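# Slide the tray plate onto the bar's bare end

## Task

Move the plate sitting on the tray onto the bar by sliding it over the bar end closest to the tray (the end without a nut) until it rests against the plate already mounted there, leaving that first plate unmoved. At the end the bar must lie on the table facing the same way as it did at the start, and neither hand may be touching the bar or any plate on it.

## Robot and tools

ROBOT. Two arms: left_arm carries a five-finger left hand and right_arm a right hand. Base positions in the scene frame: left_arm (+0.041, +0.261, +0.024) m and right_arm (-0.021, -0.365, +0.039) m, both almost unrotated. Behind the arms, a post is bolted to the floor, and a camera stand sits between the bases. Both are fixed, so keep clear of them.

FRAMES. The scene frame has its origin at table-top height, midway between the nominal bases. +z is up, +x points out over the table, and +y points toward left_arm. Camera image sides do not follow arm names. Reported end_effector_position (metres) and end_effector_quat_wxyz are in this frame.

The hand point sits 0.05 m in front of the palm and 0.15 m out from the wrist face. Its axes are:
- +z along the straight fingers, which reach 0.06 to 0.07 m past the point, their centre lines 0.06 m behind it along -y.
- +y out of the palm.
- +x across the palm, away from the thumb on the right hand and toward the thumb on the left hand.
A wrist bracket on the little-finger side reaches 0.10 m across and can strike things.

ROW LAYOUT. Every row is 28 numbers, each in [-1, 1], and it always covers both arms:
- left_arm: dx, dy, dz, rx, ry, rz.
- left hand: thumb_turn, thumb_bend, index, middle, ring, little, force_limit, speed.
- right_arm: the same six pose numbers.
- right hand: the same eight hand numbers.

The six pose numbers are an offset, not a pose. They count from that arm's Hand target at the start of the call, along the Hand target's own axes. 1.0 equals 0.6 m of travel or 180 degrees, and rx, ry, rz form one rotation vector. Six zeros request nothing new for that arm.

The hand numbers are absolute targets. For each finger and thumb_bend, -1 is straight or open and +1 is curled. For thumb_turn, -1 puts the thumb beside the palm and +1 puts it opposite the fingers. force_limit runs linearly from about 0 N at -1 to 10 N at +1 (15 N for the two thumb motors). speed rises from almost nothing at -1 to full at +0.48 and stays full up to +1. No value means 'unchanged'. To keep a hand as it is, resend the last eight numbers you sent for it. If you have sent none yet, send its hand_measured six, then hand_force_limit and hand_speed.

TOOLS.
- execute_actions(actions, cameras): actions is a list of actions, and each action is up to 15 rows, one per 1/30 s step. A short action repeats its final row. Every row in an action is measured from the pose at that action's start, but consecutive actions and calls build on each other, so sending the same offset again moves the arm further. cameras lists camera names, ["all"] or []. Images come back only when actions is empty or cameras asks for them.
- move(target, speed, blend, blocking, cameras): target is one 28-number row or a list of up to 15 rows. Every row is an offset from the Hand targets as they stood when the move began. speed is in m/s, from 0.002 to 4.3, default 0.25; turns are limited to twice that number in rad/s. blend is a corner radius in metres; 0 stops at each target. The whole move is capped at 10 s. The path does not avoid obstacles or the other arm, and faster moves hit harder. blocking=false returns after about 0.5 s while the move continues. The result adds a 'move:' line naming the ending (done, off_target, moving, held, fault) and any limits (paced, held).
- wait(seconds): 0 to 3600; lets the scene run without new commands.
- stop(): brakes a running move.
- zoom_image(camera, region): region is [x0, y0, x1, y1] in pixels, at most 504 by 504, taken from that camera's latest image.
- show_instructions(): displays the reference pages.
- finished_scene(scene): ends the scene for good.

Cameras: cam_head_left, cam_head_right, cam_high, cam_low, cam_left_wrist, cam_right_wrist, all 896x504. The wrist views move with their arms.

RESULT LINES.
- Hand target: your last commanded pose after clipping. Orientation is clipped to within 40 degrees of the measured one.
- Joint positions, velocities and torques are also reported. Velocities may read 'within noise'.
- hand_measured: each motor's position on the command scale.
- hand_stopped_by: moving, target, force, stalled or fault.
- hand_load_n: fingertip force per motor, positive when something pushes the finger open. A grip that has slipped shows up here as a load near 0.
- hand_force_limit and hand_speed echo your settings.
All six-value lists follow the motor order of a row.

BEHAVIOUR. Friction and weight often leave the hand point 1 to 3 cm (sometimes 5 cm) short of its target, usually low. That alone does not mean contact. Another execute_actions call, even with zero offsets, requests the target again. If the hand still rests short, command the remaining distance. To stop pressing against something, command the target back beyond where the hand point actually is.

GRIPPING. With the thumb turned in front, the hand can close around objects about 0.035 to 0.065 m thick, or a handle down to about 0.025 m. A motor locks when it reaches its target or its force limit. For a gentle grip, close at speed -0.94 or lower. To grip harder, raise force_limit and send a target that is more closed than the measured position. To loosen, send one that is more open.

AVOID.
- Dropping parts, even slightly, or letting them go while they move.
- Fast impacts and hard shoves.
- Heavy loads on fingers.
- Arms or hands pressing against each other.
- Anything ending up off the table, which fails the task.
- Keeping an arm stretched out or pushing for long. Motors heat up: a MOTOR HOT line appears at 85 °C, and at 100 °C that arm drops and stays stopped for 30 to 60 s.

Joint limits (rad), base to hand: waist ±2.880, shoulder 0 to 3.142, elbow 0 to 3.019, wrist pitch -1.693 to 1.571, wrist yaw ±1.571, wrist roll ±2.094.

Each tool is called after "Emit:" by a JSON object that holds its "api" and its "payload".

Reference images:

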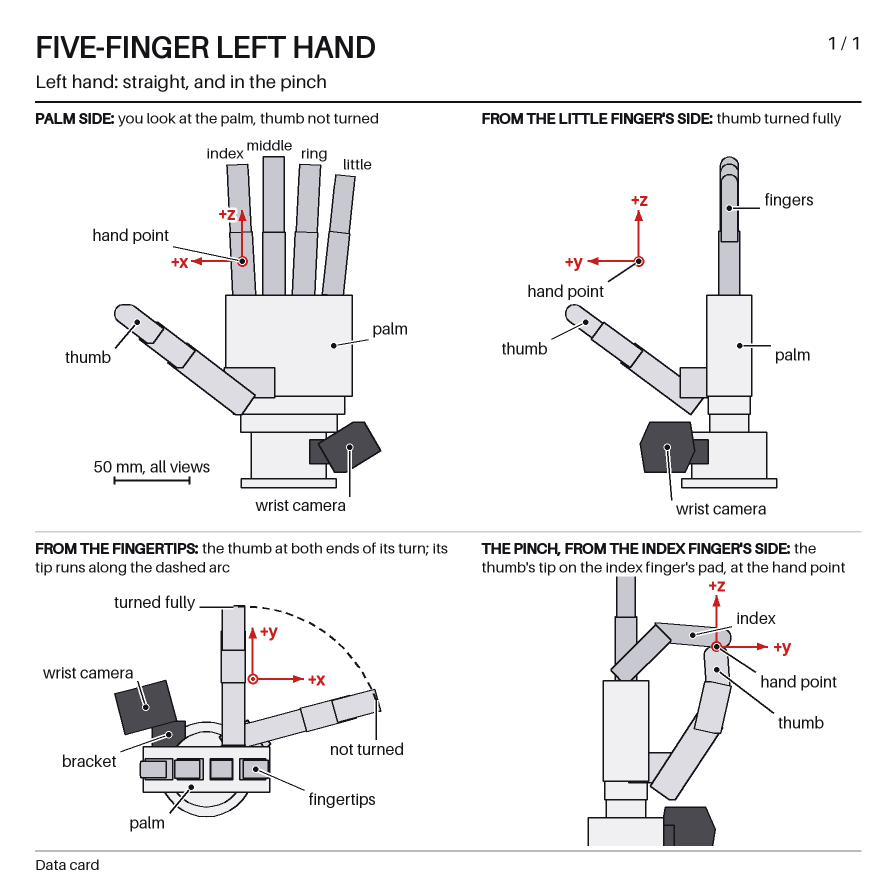

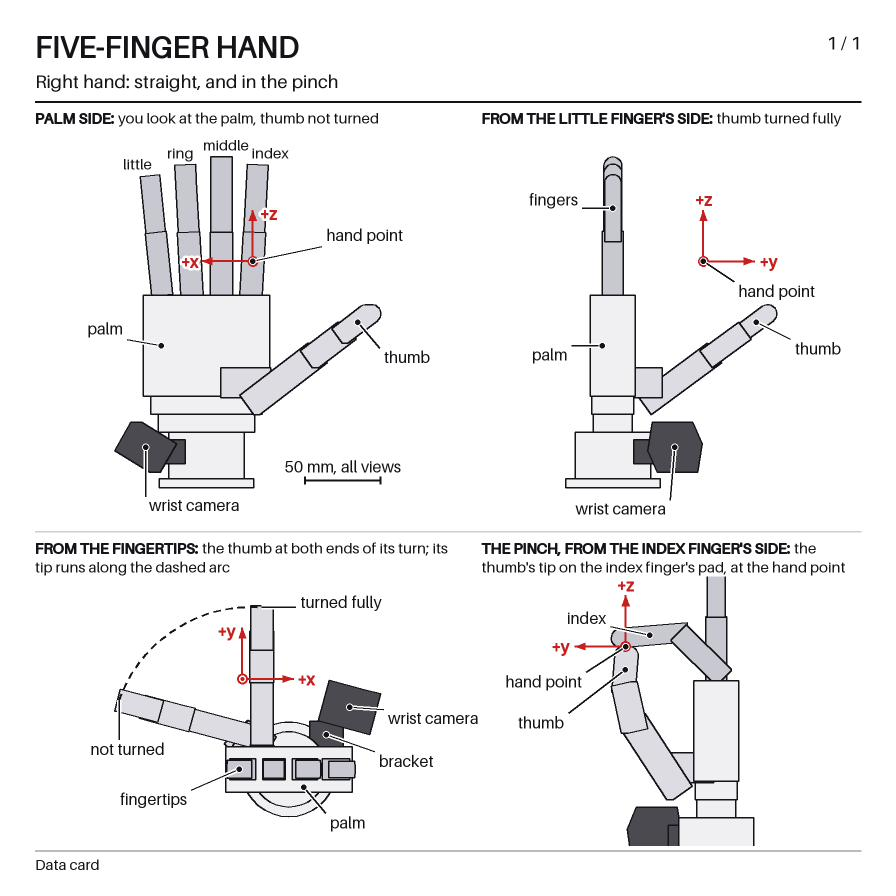

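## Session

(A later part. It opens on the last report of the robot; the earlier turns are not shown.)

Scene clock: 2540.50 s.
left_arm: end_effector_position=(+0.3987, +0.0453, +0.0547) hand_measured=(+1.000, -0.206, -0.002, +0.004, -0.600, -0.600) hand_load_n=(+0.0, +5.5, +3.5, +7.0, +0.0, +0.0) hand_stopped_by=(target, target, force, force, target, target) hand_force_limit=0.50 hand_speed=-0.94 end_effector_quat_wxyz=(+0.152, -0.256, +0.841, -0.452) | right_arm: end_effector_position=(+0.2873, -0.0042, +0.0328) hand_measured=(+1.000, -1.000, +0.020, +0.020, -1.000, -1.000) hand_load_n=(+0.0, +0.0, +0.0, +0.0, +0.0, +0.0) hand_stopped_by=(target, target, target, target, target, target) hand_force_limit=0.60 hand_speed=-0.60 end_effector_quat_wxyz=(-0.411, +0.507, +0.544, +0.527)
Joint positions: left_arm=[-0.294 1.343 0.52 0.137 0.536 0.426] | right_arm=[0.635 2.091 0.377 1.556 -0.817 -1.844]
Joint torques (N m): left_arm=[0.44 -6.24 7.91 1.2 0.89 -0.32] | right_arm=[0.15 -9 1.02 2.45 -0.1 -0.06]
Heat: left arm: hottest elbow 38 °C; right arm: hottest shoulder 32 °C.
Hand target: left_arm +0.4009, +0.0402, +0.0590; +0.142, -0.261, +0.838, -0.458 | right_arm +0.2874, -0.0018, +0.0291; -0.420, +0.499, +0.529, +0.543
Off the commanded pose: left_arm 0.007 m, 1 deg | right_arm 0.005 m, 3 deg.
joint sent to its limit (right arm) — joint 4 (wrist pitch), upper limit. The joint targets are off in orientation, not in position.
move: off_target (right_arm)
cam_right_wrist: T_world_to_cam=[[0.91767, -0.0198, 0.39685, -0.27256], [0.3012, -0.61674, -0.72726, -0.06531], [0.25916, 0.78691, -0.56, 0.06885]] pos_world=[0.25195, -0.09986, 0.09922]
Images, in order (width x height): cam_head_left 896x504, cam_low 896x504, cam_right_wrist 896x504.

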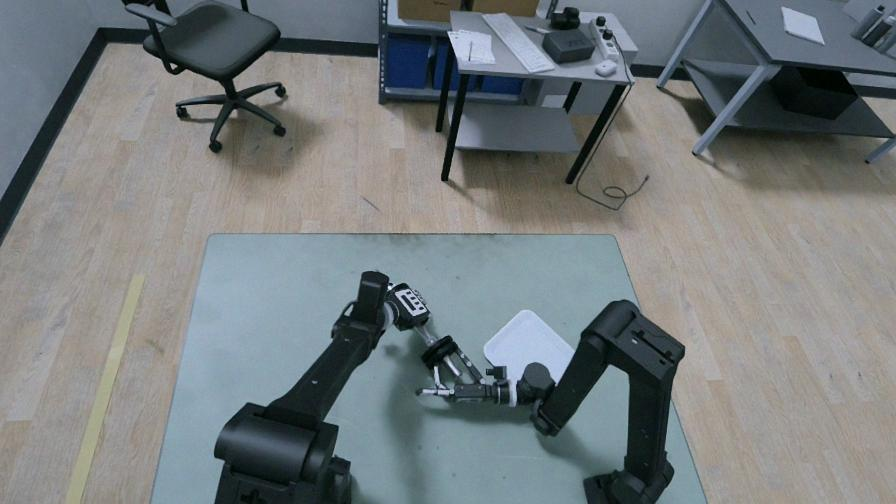

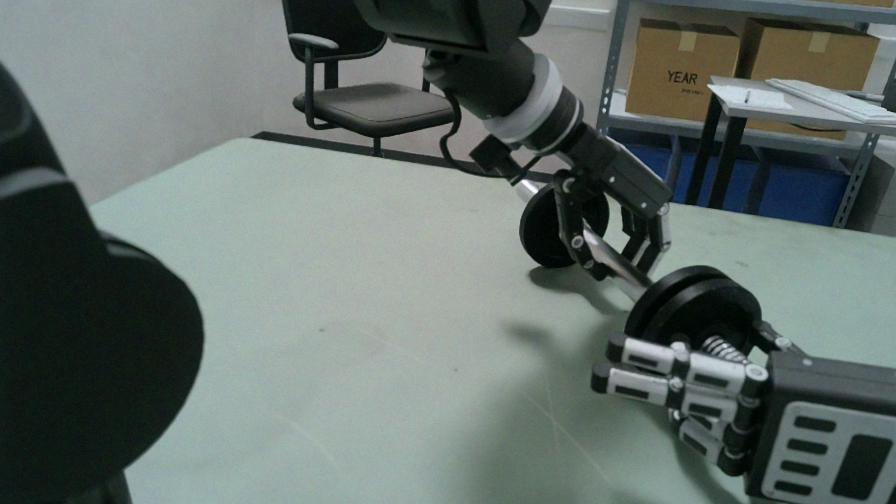

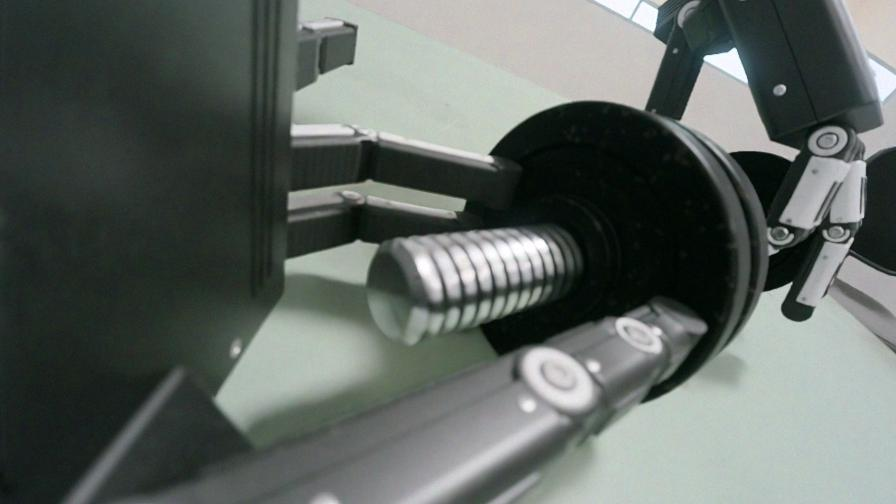

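Emit:
{"api": "move", "payload": {"target": [[0,0,0,0,0,0,1,-0.2,0.2,0.2,-0.6,-0.6,0.5,-0.94,-0.0115,-0.0018,0.0007,0,0,0,1,-1,0.02,0.02,-1,-1,0.6,-0.6],[0.03,0,0,0,0,0,1,-0.2,0.2,0.2,-0.6,-0.6,0.5,-0.94,-0.0143,0.0237,0.0219,0,0,0,1,-1,0.02,0.02,-1,-1,0.6,-0.6]], "speed": 0.03, "cameras": ["cam_right_wrist","cam_head_left","cam_low","cam_high"]}}

Emit:
{"api": "zoom_image", "payload": {"camera": "cam_high", "region": [385, 215, 435, 265]}}

Emit:
{"api": "zoom_image", "payload": {"camera": "cam_low", "region": [600, 230, 800, 380]}}

Scene clock: 2551.13 s.
left_arm: end_effector_position=(+0.3982, +0.0445, +0.0546) hand_measured=(+1.000, -0.206, -0.002, +0.004, -0.600, -0.600) hand_load_n=(-2.5, +6.5, +0.0, +8.0, +0.5, +0.0) hand_stopped_by=(target, target, force, force, target, target) hand_force_limit=0.50 hand_speed=-0.94 end_effector_quat_wxyz=(+0.160, -0.261, +0.841, -0.445) | right_arm: end_effector_position=(+0.2908, +0.0001, +0.0236) hand_measured=(+1.000, -1.000, +0.020, +0.020, -1.000, -1.000) hand_load_n=(-3.5, +0.5, +0.0, -1.0, +0.0, +0.0) hand_stopped_by=(target, target, target, target, target, target) hand_force_limit=0.60 hand_speed=-0.60 end_effector_quat_wxyz=(-0.414, +0.508, +0.545, +0.522)
Joint positions: left_arm=[-0.309 1.334 0.516 0.137 0.502 0.416] | right_arm=[0.635 2.122 0.402 1.556 -0.824 -1.842]
Joint torques (N m): left_arm=[-1.49 -7.71 5.93 1.8 0.92 -0.53] | right_arm=[-0.26 -8.82 3.66 2.41 0.07 0.08]
Heat: left arm: hottest elbow 38 °C; right arm: hottest shoulder 32 °C.
Hand target: left_arm +0.3860, +0.0300, +0.0590; +0.142, -0.261, +0.838, -0.458 | right_arm +0.3039, +0.0093, +0.0221; -0.420, +0.499, +0.529, +0.543
Off the commanded pose: left_arm 0.019 m, 2 deg | right_arm 0.016 m, 3 deg.
joint sent to its limit (right arm) — joint 4 (wrist pitch), upper limit. The joint targets still meet the commanded pose.
move: off_target (left_arm, right_arm)
cam_right_wrist: T_world_to_cam=[[0.92105, -0.01256, 0.38925, -0.27291], [0.29917, -0.61708, -0.72781, -0.06979], [0.24934, 0.7868, -0.56461, 0.06235]] pos_world=[0.25669, -0.09555, 0.09064]
Images, in order (width x height): cam_head_left 896x504, cam_high 896x504, cam_low 896x504, cam_right_wrist 896x504.

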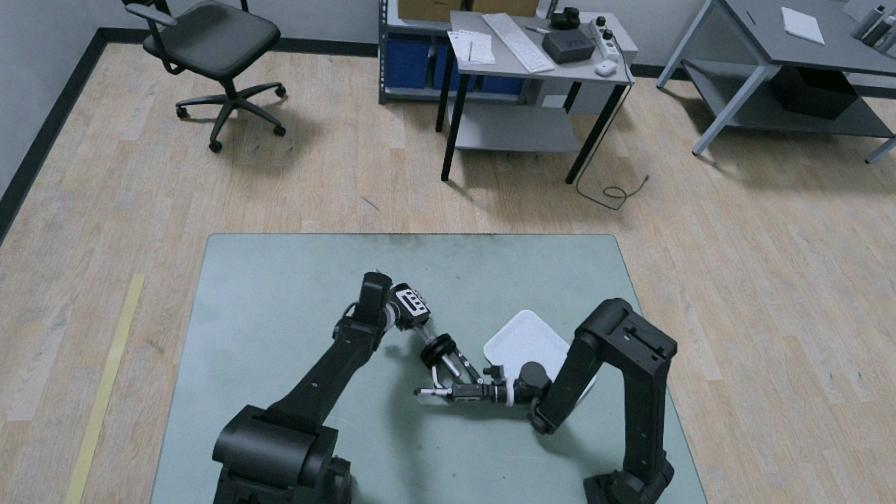

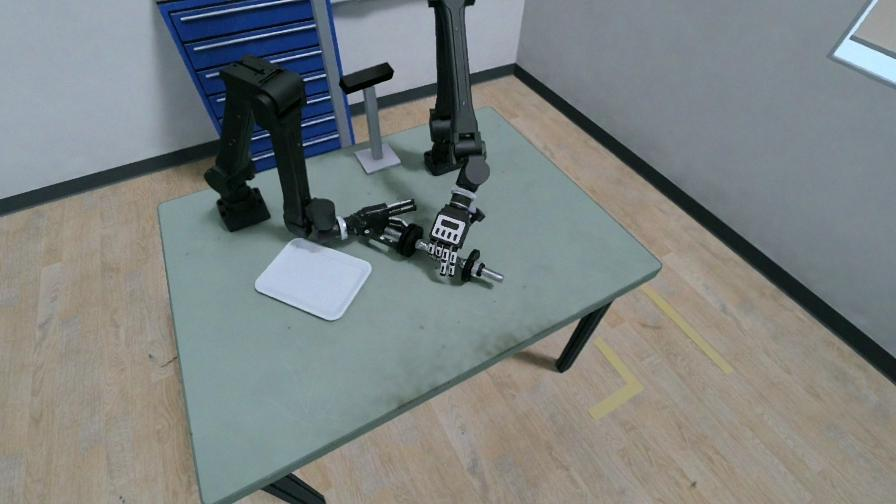

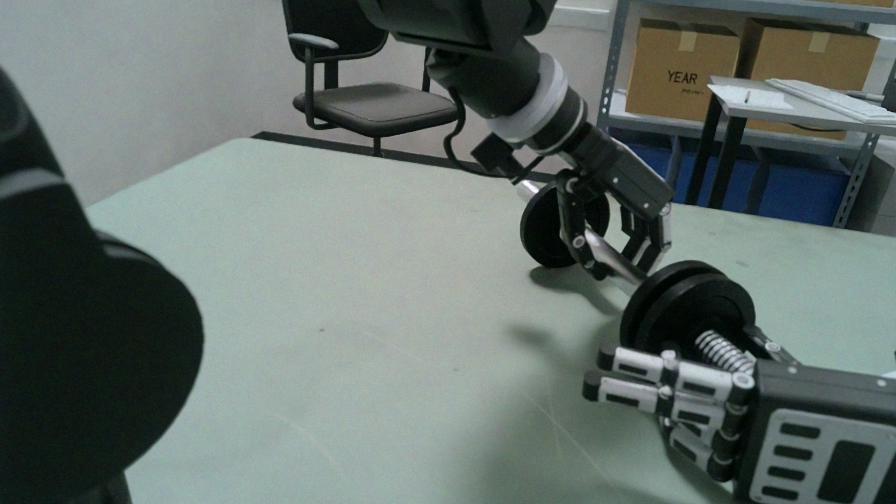

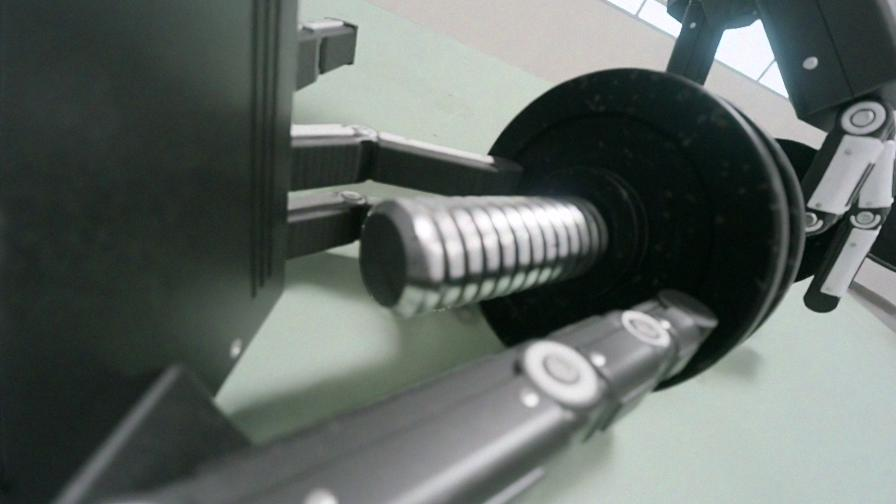

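Scaled by 10.080.

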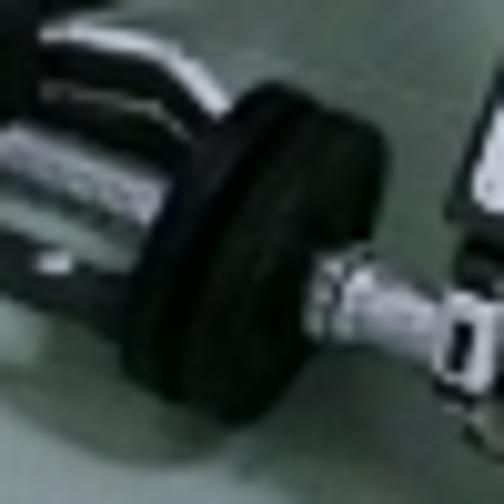

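Scaled by 2.520.

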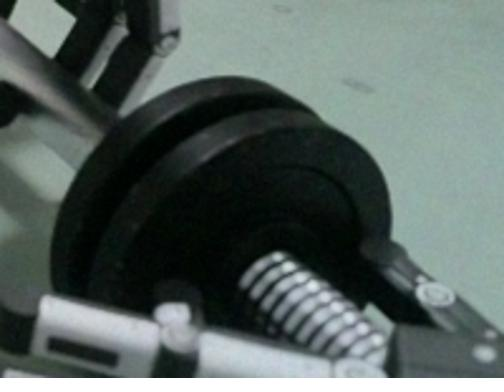

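Emit:
{"api": "move", "payload": {"target": [0.0083,0,0,0,0,0,1,-0.2,0.2,0.2,-0.6,-0.6,0.5,-0.94,-0.0014,0.0128,0.0106,0,0,0,1,-1,0.02,0.02,-1,-1,0.6,-0.6], "speed": 0.03, "cameras": ["cam_right_wrist","cam_head_left","cam_low","cam_high"]}}

Emit:
{"api": "zoom_image", "payload": {"camera": "cam_high", "region": [385, 215, 435, 265]}}

Emit:
{"api": "zoom_image", "payload": {"camera": "cam_head_left", "region": [410, 320, 520, 420]}}

Scene clock: 2560.63 s.
left_arm: end_effector_position=(+0.3976, +0.0442, +0.0544) hand_measured=(+1.000, -0.206, -0.002, +0.004, -0.600, -0.600) hand_load_n=(-2.5, +6.5, +0.0, +8.5, -0.5, +0.0) hand_stopped_by=(target, target, force, force, target, target) hand_force_limit=0.50 hand_speed=-0.94 end_effector_quat_wxyz=(+0.165, -0.261, +0.842, -0.443) | right_arm: end_effector_position=(+0.2917, +0.0015, +0.0234) hand_measured=(+1.000, -1.000, +0.020, +0.020, -1.000, -1.000) hand_load_n=(-4.5, +0.5, +0.0, -2.0, +0.0, +0.0) hand_stopped_by=(target, target, target, target, target, target) hand_force_limit=0.60 hand_speed=-0.60 end_effector_quat_wxyz=(-0.415, +0.506, +0.546, +0.523)
Joint positions: left_arm=[-0.316 1.329 0.512 0.14 0.486 0.415] | right_arm=[0.635 2.127 0.407 1.56 -0.827 -1.842]
Joint torques (N m): left_arm=[-1.79 -7.36 5.7 1.85 1.2 -0.6] | right_arm=[-0.32 -8.88 5.22 2.24 0.17 0.15]
Heat: left arm: hottest elbow 38 °C; right arm: hottest shoulder 32 °C.
Hand target: left_arm +0.3819, +0.0271, +0.0590; +0.142, -0.261, +0.838, -0.458 | right_arm +0.3123, +0.0150, +0.0221; -0.420, +0.499, +0.529, +0.543
Off the commanded pose: left_arm 0.024 m, 3 deg | right_arm 0.025 m, 3 deg.
joint read past its limit (right arm) — joint 4 (wrist pitch), upper limit.
joint sent to its limit (right arm) — joint 4 (wrist pitch), upper limit. The joint targets still meet the commanded pose.
move: off_target (left_arm, right_arm)
cam_right_wrist: T_world_to_cam=[[0.91992, -0.01098, 0.39196, -0.2733], [0.30317, -0.61405, -0.72872, -0.07056], [0.24869, 0.78919, -0.56155, 0.06112]] pos_world=[0.2576, -0.09456, 0.09002]
Images, in order (width x height): cam_head_left 896x504, cam_high 896x504, cam_low 896x504, cam_right_wrist 896x504.

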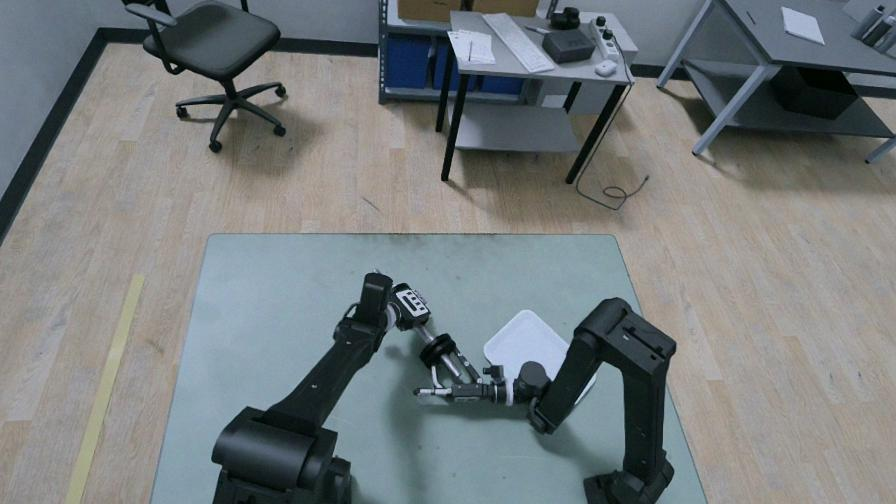

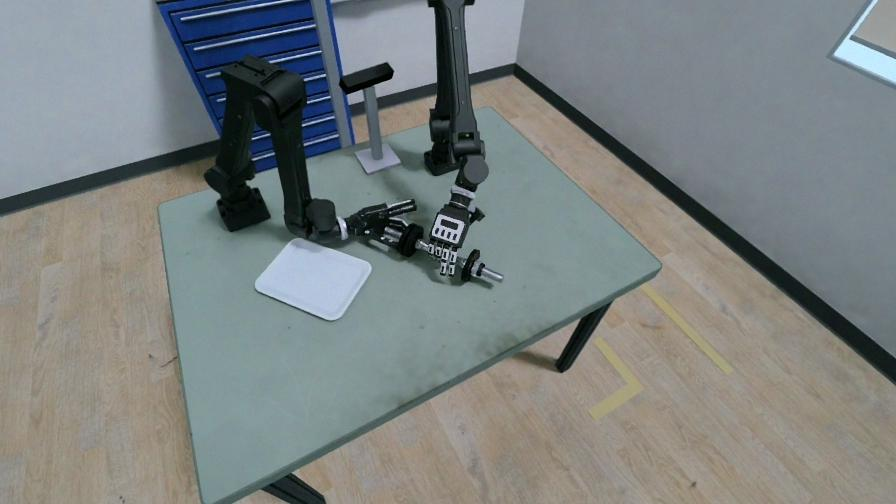

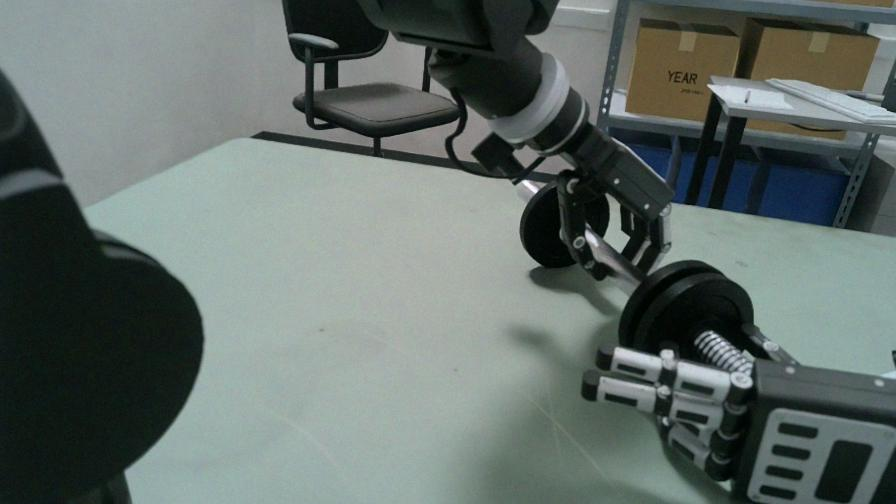

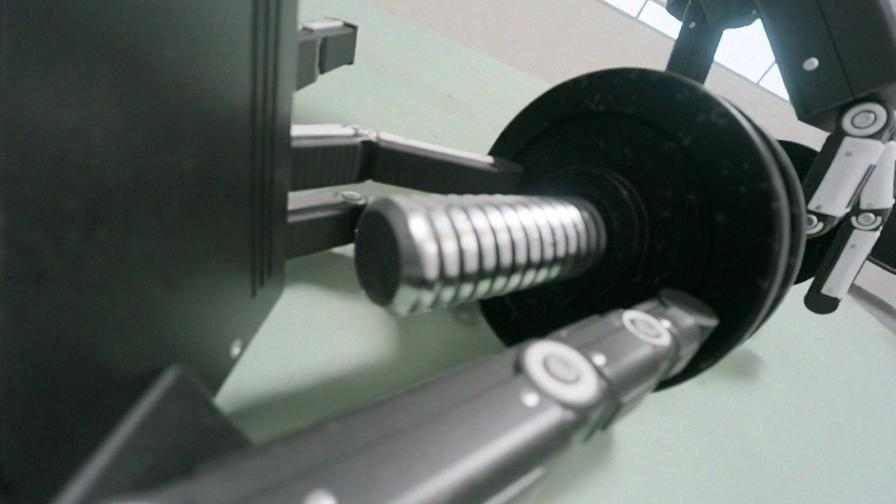

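Scaled by 10.080.

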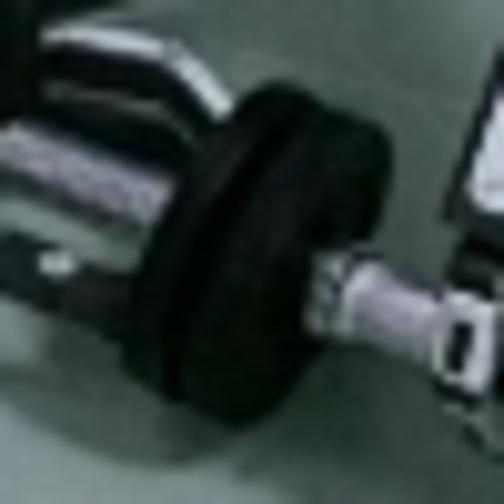

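Scaled by 4.582.

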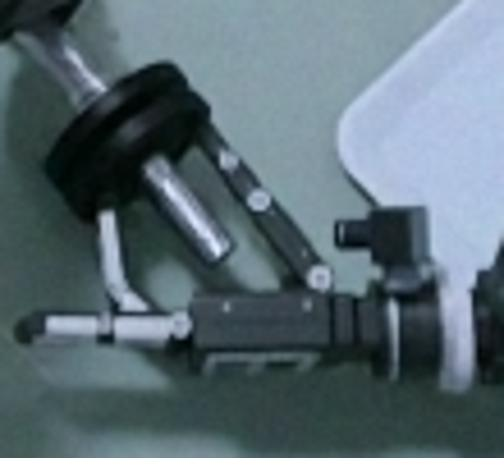

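Emit:
{"api": "move", "payload": {"target": [0,0,0,0,0,0,1,-0.2,0.2,0.2,-0.6,-0.6,0.5,-0.94,-0.0014,0.0128,0.0106,0,0,0,1,-1,0.02,0.02,-1,-1,0.6,-0.6], "speed": 0.03, "cameras": ["cam_right_wrist","cam_high","cam_left_wrist"]}}

Emit:
{"api": "zoom_image", "payload": {"camera": "cam_high", "region": [385, 215, 435, 265]}}

Scene clock: 2566.43 s.
left_arm: end_effector_position=(+0.3978, +0.0449, +0.0543) hand_measured=(+1.000, -0.206, -0.002, +0.004, -0.600, -0.600) hand_load_n=(-3.5, +7.5, +0.0, +8.5, +0.0, +0.0) hand_stopped_by=(target, target, force, force, target, target) hand_force_limit=0.50 hand_speed=-0.94 end_effector_quat_wxyz=(+0.166, -0.262, +0.842, -0.441) | right_arm: end_effector_position=(+0.2927, +0.0034, +0.0231) hand_measured=(+1.000, -1.000, +0.020, +0.020, -1.000, -1.000) hand_load_n=(-4.5, +1.0, +0.0, -3.0, +0.0, +0.0) hand_stopped_by=(target, target, target, target, target, target) hand_force_limit=0.60 hand_speed=-0.60 end_effector_quat_wxyz=(-0.416, +0.503, +0.547, +0.524)
Joint positions: left_arm=[-0.316 1.327 0.511 0.14 0.482 0.415] | right_arm=[0.635 2.131 0.414 1.56 -0.832 -1.843]
Joint torques (N m): left_arm=[-1.73 -7.41 5.78 1.78 1.35 -0.61] | right_arm=[-0.44 -8.35 6.68 2.29 0.37 0.27]
Heat: left arm: hottest elbow 38 °C; right arm: hottest shoulder 32 °C.
Hand target: left_arm +0.3819, +0.0271, +0.0589; +0.142, -0.261, +0.838, -0.458 | right_arm +0.3206, +0.0205, +0.0220; -0.420, +0.499, +0.529, +0.543
Off the commanded pose: left_arm 0.024 m, 3 deg | right_arm 0.033 m, 3 deg.
joint read past its limit (right arm) — joint 4 (wrist pitch), upper limit.
joint sent to its limit (right arm) — joint 4 (wrist pitch), upper limit. The joint targets still meet the commanded pose.
move: off_target (right_arm)
cam_left_wrist: T_world_to_cam=[[0.07798, -0.64565, 0.75964, -0.03616], [-0.99694, -0.05434, 0.05616, 0.39894], [0.00502, -0.7617, -0.64791, 0.17864]] pos_world=[0.39965, 0.1344, 0.1208]
cam_right_wrist: T_world_to_cam=[[0.9189, -0.00732, 0.39442, -0.27387], [0.30821, -0.61072, -0.7294, -0.07136], [0.24622, 0.79181, -0.55893, 0.05983]] pos_world=[0.25892, -0.09296, 0.08941]
Images, in order (width x height): cam_high 896x504, cam_left_wrist 896x504, cam_right_wrist 896x504.

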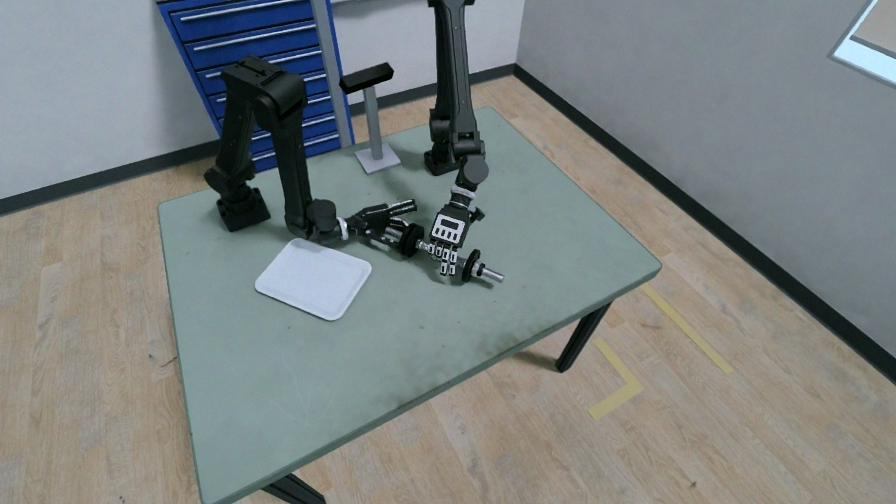

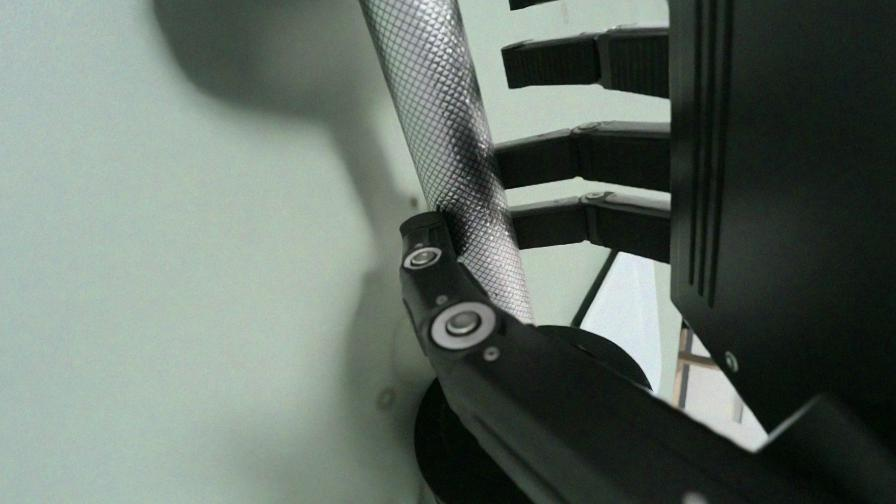

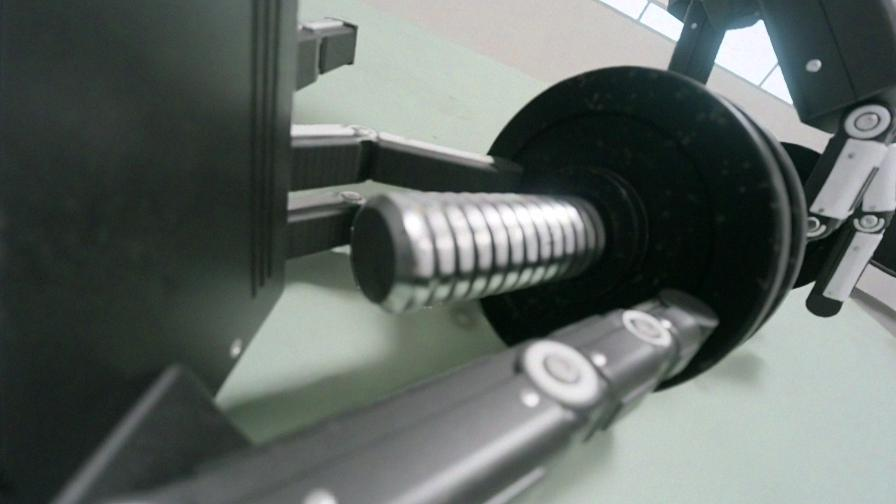

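Scaled by 10.080.

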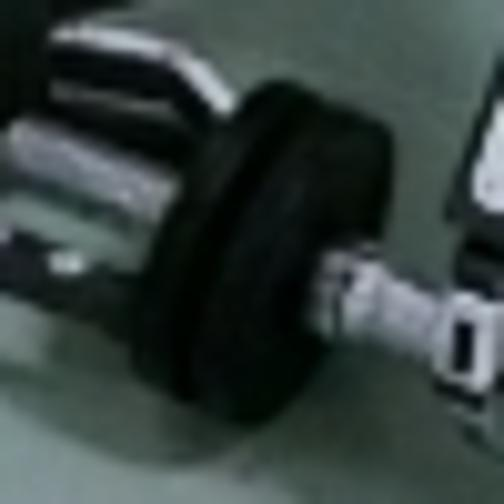

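Emit:
{"api": "move", "payload": {"target": [[-0.0367,0,0,0,0,0,1,-0.2,0.2,0.2,-0.6,-0.6,0.5,-0.94,0.0028,-0.0255,-0.0212,0,0,0,1,-1,0.02,0.02,-1,-1,0.6,-0.6],[-0.0367,0,0,0,0,0,1,-0.2,0.2,0.2,-0.6,-0.6,0.5,-0.94,0.0098,-0.0893,-0.0742,0,0,0,1,-1,0.02,0.02,-1,-1,0.6,-0.6]], "speed": [0.03,0.05], "cameras": ["cam_right_wrist","cam_head_left","cam_high","cam_low"]}}

Emit:
{"api": "zoom_image", "payload": {"camera": "cam_high", "region": [385, 215, 435, 265]}}

Emit:
{"api": "zoom_image", "payload": {"camera": "cam_low", "region": [600, 230, 800, 380]}}

Emit:
{"api": "zoom_image", "payload": {"camera": "cam_head_left", "region": [418, 328, 458, 368]}}

Scene clock: 2580.00 s.
left_arm: end_effector_position=(+0.3967, +0.0453, +0.0539) hand_measured=(+1.000, -0.206, -0.002, +0.004, -0.600, -0.600) hand_load_n=(+0.0, +5.5, +2.0, +6.5, +0.0, +0.0) hand_stopped_by=(target, target, force, force, target, target) hand_force_limit=0.50 hand_speed=-0.94 end_effector_quat_wxyz=(+0.152, -0.256, +0.841, -0.452) | right_arm: end_effector_position=(+0.2662, -0.0193, +0.0181) hand_measured=(+1.000, -1.000, +0.020, +0.020, -1.000, -1.000) hand_load_n=(+0.0, +0.5, +0.5, +0.0, +0.0, +0.0) hand_stopped_by=(target, target, target, target, target, target) hand_force_limit=0.60 hand_speed=-0.60 end_effector_quat_wxyz=(-0.411, +0.521, +0.551, +0.505)
Joint positions: left_arm=[-0.296 1.341 0.515 0.14 0.536 0.425] | right_arm=[0.635 2.109 0.324 1.56 -0.824 -1.867]
Joint torques (N m): left_arm=[0.62 -6.07 8.18 1.11 0.84 -0.31] | right_arm=[0.62 -10.34 -0.77 2.26 -0.26 -0.19]
Heat: left arm: hottest elbow 38 °C; right arm: hottest shoulder 32 °C.
Hand target: left_arm +0.3999, +0.0397, +0.0588; +0.142, -0.261, +0.838, -0.458 | right_arm +0.2627, -0.0186, +0.0220; -0.420, +0.499, +0.529, +0.543
Off the commanded pose: left_arm 0.008 m, 1 deg | right_arm 0.005 m, 6 deg.
joint read past its limit (right arm) — joint 4 (wrist pitch), upper limit.
joint sent to its limit (right arm) — joint 4 (wrist pitch), upper limit. The joint targets are off in orientation, not in position.
move: off_target (right_arm)
cam_right_wrist: T_world_to_cam=[[0.92991, 0.00527, 0.36774, -0.24992], [0.28442, -0.64424, -0.70997, -0.07531], [0.23317, 0.7648, -0.60059, 0.08524]] pos_world=[0.23395, -0.11239, 0.08963]
Images, in order (width x height): cam_head_left 896x504, cam_high 896x504, cam_low 896x504, cam_right_wrist 896x504.

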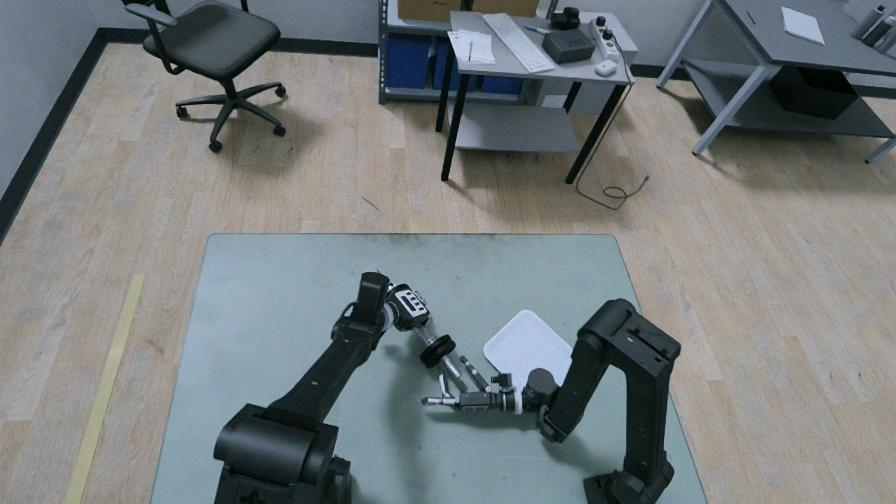

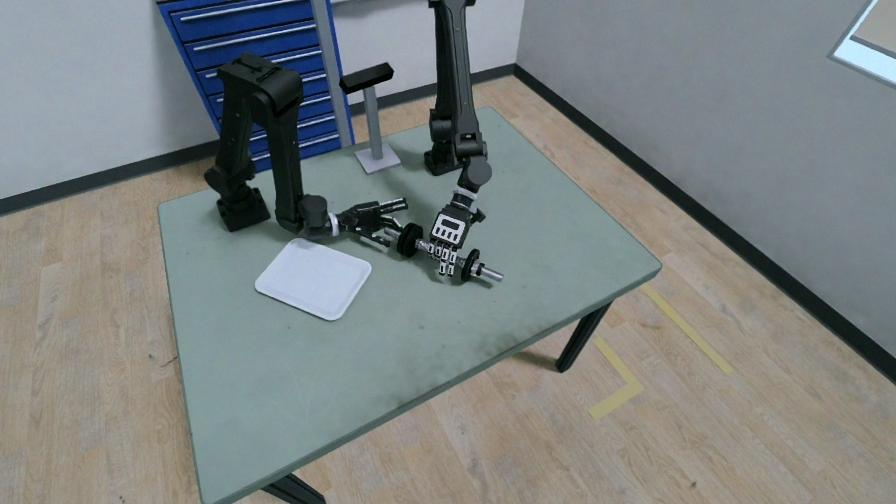

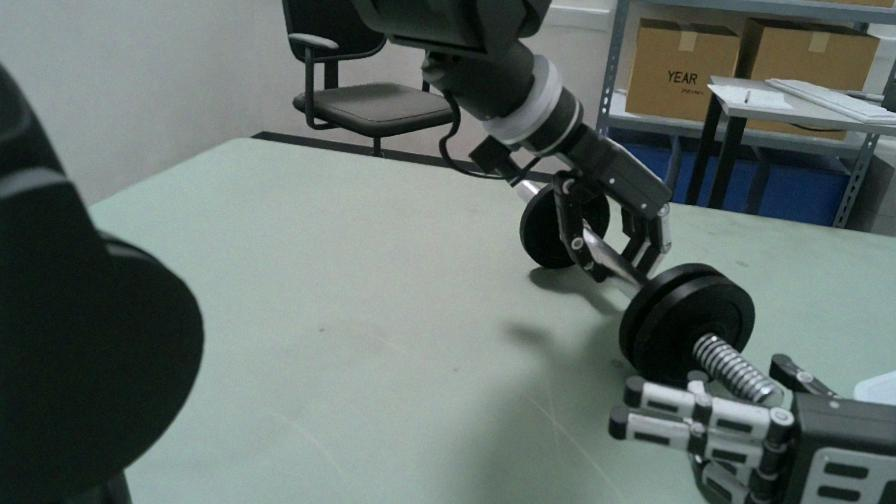

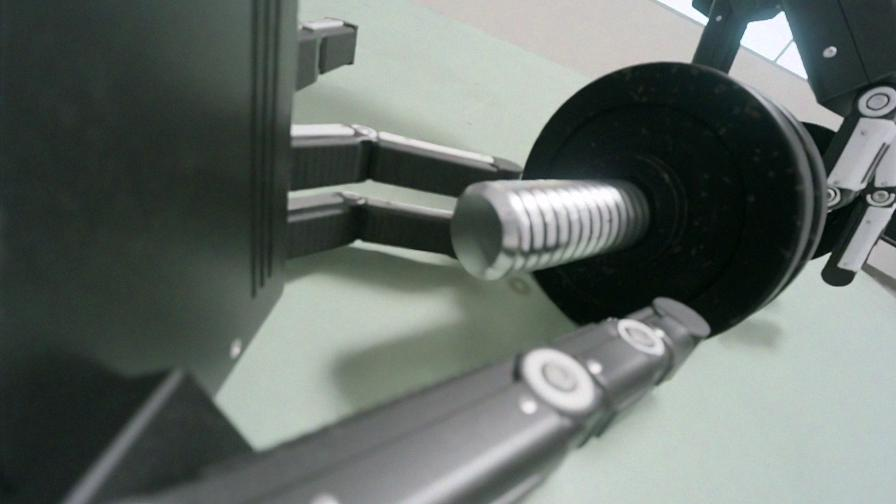

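Scaled by 10.080.

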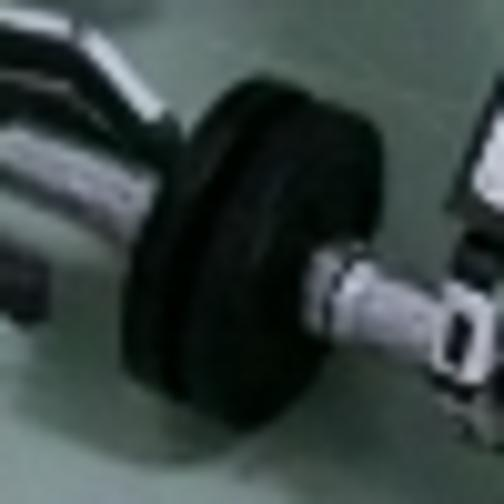

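Scaled by 2.520.

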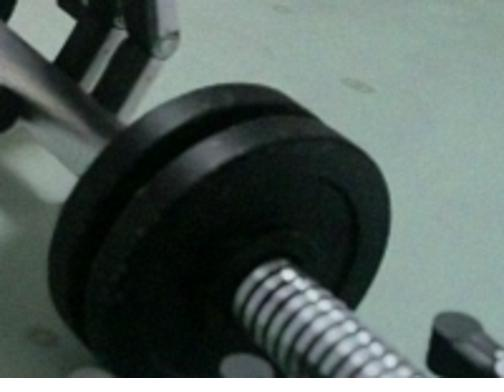

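Scaled by 12.600.

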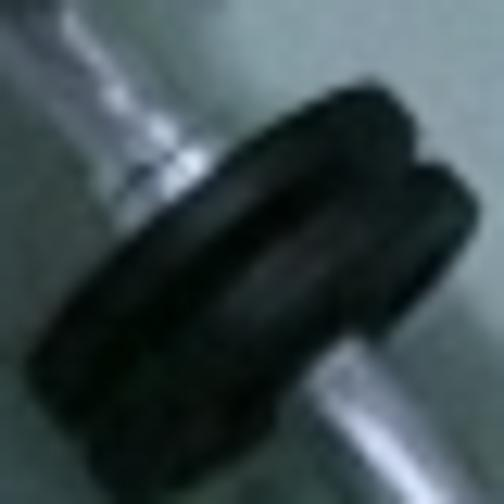

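Emit:
{"api": "zoom_image", "payload": {"camera": "cam_right_wrist", "region": [640, 50, 860, 350]}}

Emit:
{"api": "zoom_image", "payload": {"camera": "cam_low", "region": [610, 250, 710, 350]}}

Scaled by 1.680.

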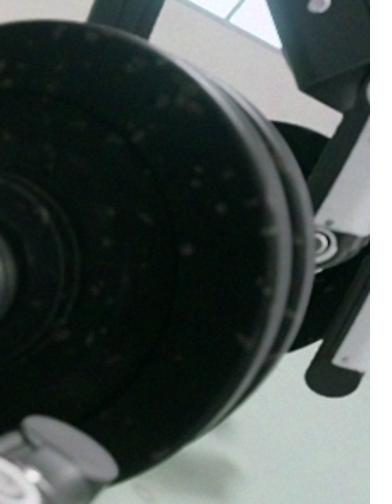

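Scaled by 5.040.

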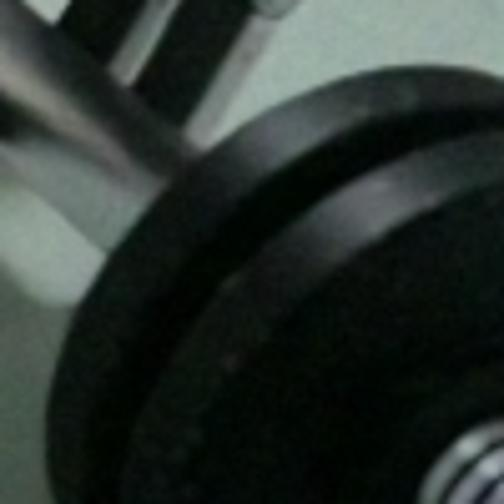

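Emit:
{"api": "move", "payload": {"target": [[0,0,0,0,0,0,1,-0.2,0.2,0.2,-0.6,-0.6,0.5,-0.94,0.0098,-0.0893,-0.0742,0,0,0,1,-1,0.02,0.02,-1,-1,0.6,-0.6],[0,0,0,0,0,0,1,-0.2,0.2,0.2,-0.6,-0.6,0.5,-0.94,0.1697,-0.0638,-0.0832,0,0,0,1,-1,0.02,0.02,-1,-1,0.6,-0.6]], "speed": 0.08, "cameras": ["cam_right_wrist","cam_head_left","cam_low"]}}

Emit:
{"api": "zoom_image", "payload": {"camera": "cam_low", "region": [600, 230, 850, 430]}}

Scene clock: 2619.20 s.
left_arm: end_effector_position=(+0.3967, +0.0453, +0.0539) hand_measured=(+1.000, -0.206, -0.002, +0.004, -0.600, -0.600) hand_load_n=(+0.5, +5.5, +2.0, +6.5, +0.0, +0.0) hand_stopped_by=(target, target, force, force, target, target) hand_force_limit=0.50 hand_speed=-0.94 end_effector_quat_wxyz=(+0.152, -0.256, +0.841, -0.452) | right_arm: end_effector_position=(+0.2097, -0.0578, +0.1208) hand_measured=(+1.000, -1.000, +0.020, +0.020, -1.000, -1.000) hand_load_n=(+0.5, +0.0, +0.0, +0.0, +0.0, +0.0) hand_stopped_by=(target, target, target, target, target, target) hand_force_limit=0.60 hand_speed=-0.60 end_effector_quat_wxyz=(-0.416, +0.495, +0.529, +0.550)
Joint positions: left_arm=[-0.296 1.341 0.515 0.14 0.536 0.425] | right_arm=[0.671 1.691 0.073 1.55 -0.77 -1.789]
Joint torques (N m): left_arm=[0.5 -5.95 8.14 1.16 0.84 -0.32] | right_arm=[0.91 -6.48 0.54 1.84 0.1 -0.04]
Heat: left arm: hottest elbow 38 °C; right arm: hottest shoulder 33 °C.
Hand target: left_arm +0.3999, +0.0397, +0.0588; +0.142, -0.261, +0.838, -0.458 | right_arm +0.2048, -0.0577, +0.1193; -0.420, +0.499, +0.529, +0.543
Off the commanded pose: left_arm 0.008 m, 1 deg | right_arm 0.005 m, 1 deg.
move: done
cam_right_wrist: T_world_to_cam=[[0.91016, -0.05724, 0.41028, -0.23955], [0.30432, -0.57958, -0.75596, -0.00613], [0.28106, 0.8129, -0.5101, 0.17132]] pos_world=[0.17175, -0.15653, 0.18104]
Images, in order (width x height): cam_head_left 896x504, cam_low 896x504, cam_right_wrist 896x504.

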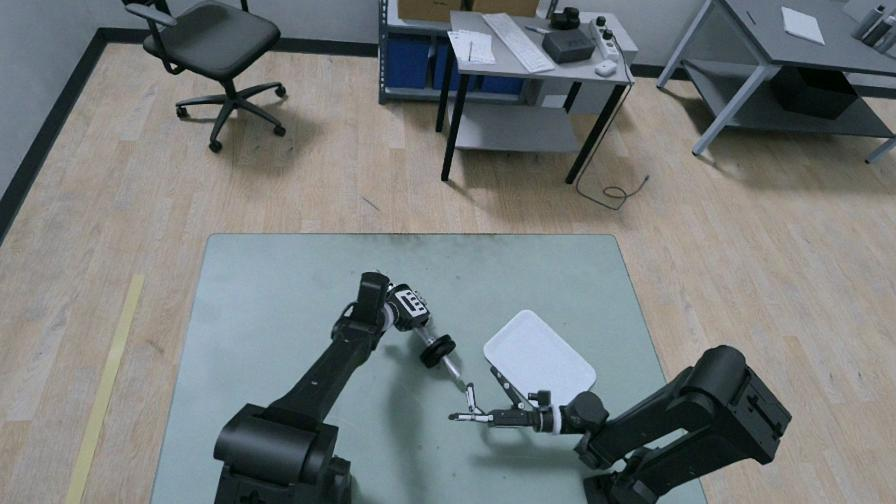

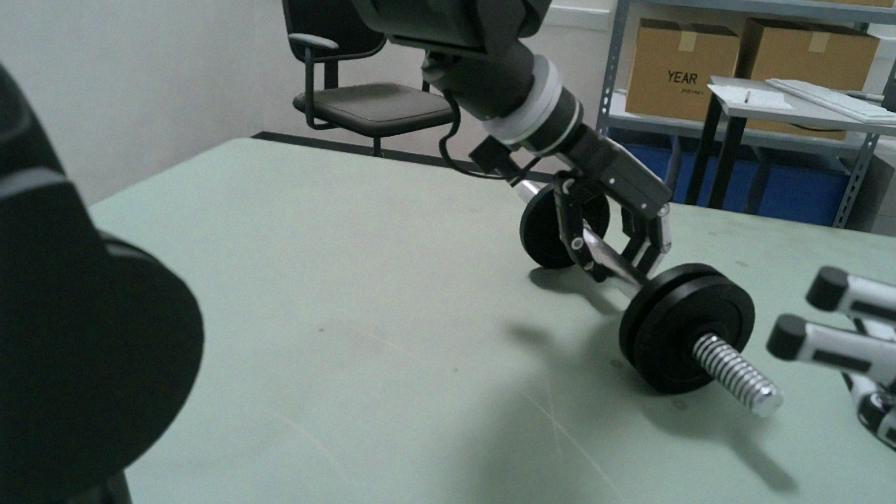

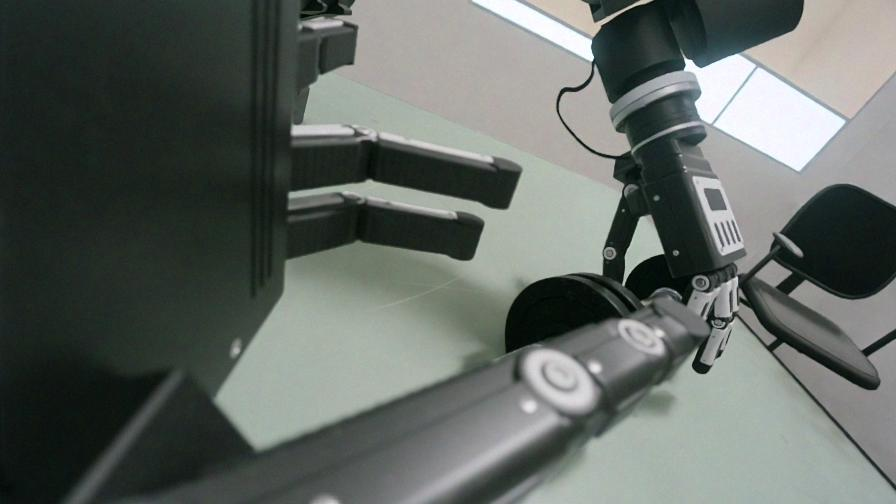

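Scaled by 2.016.

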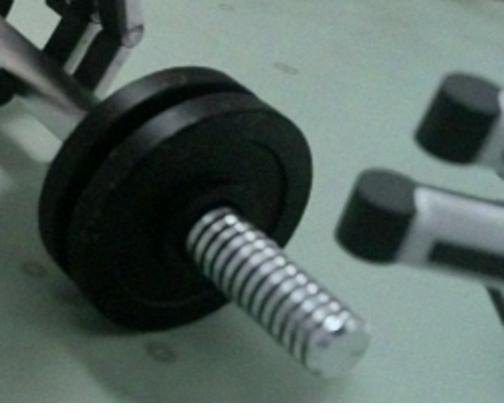

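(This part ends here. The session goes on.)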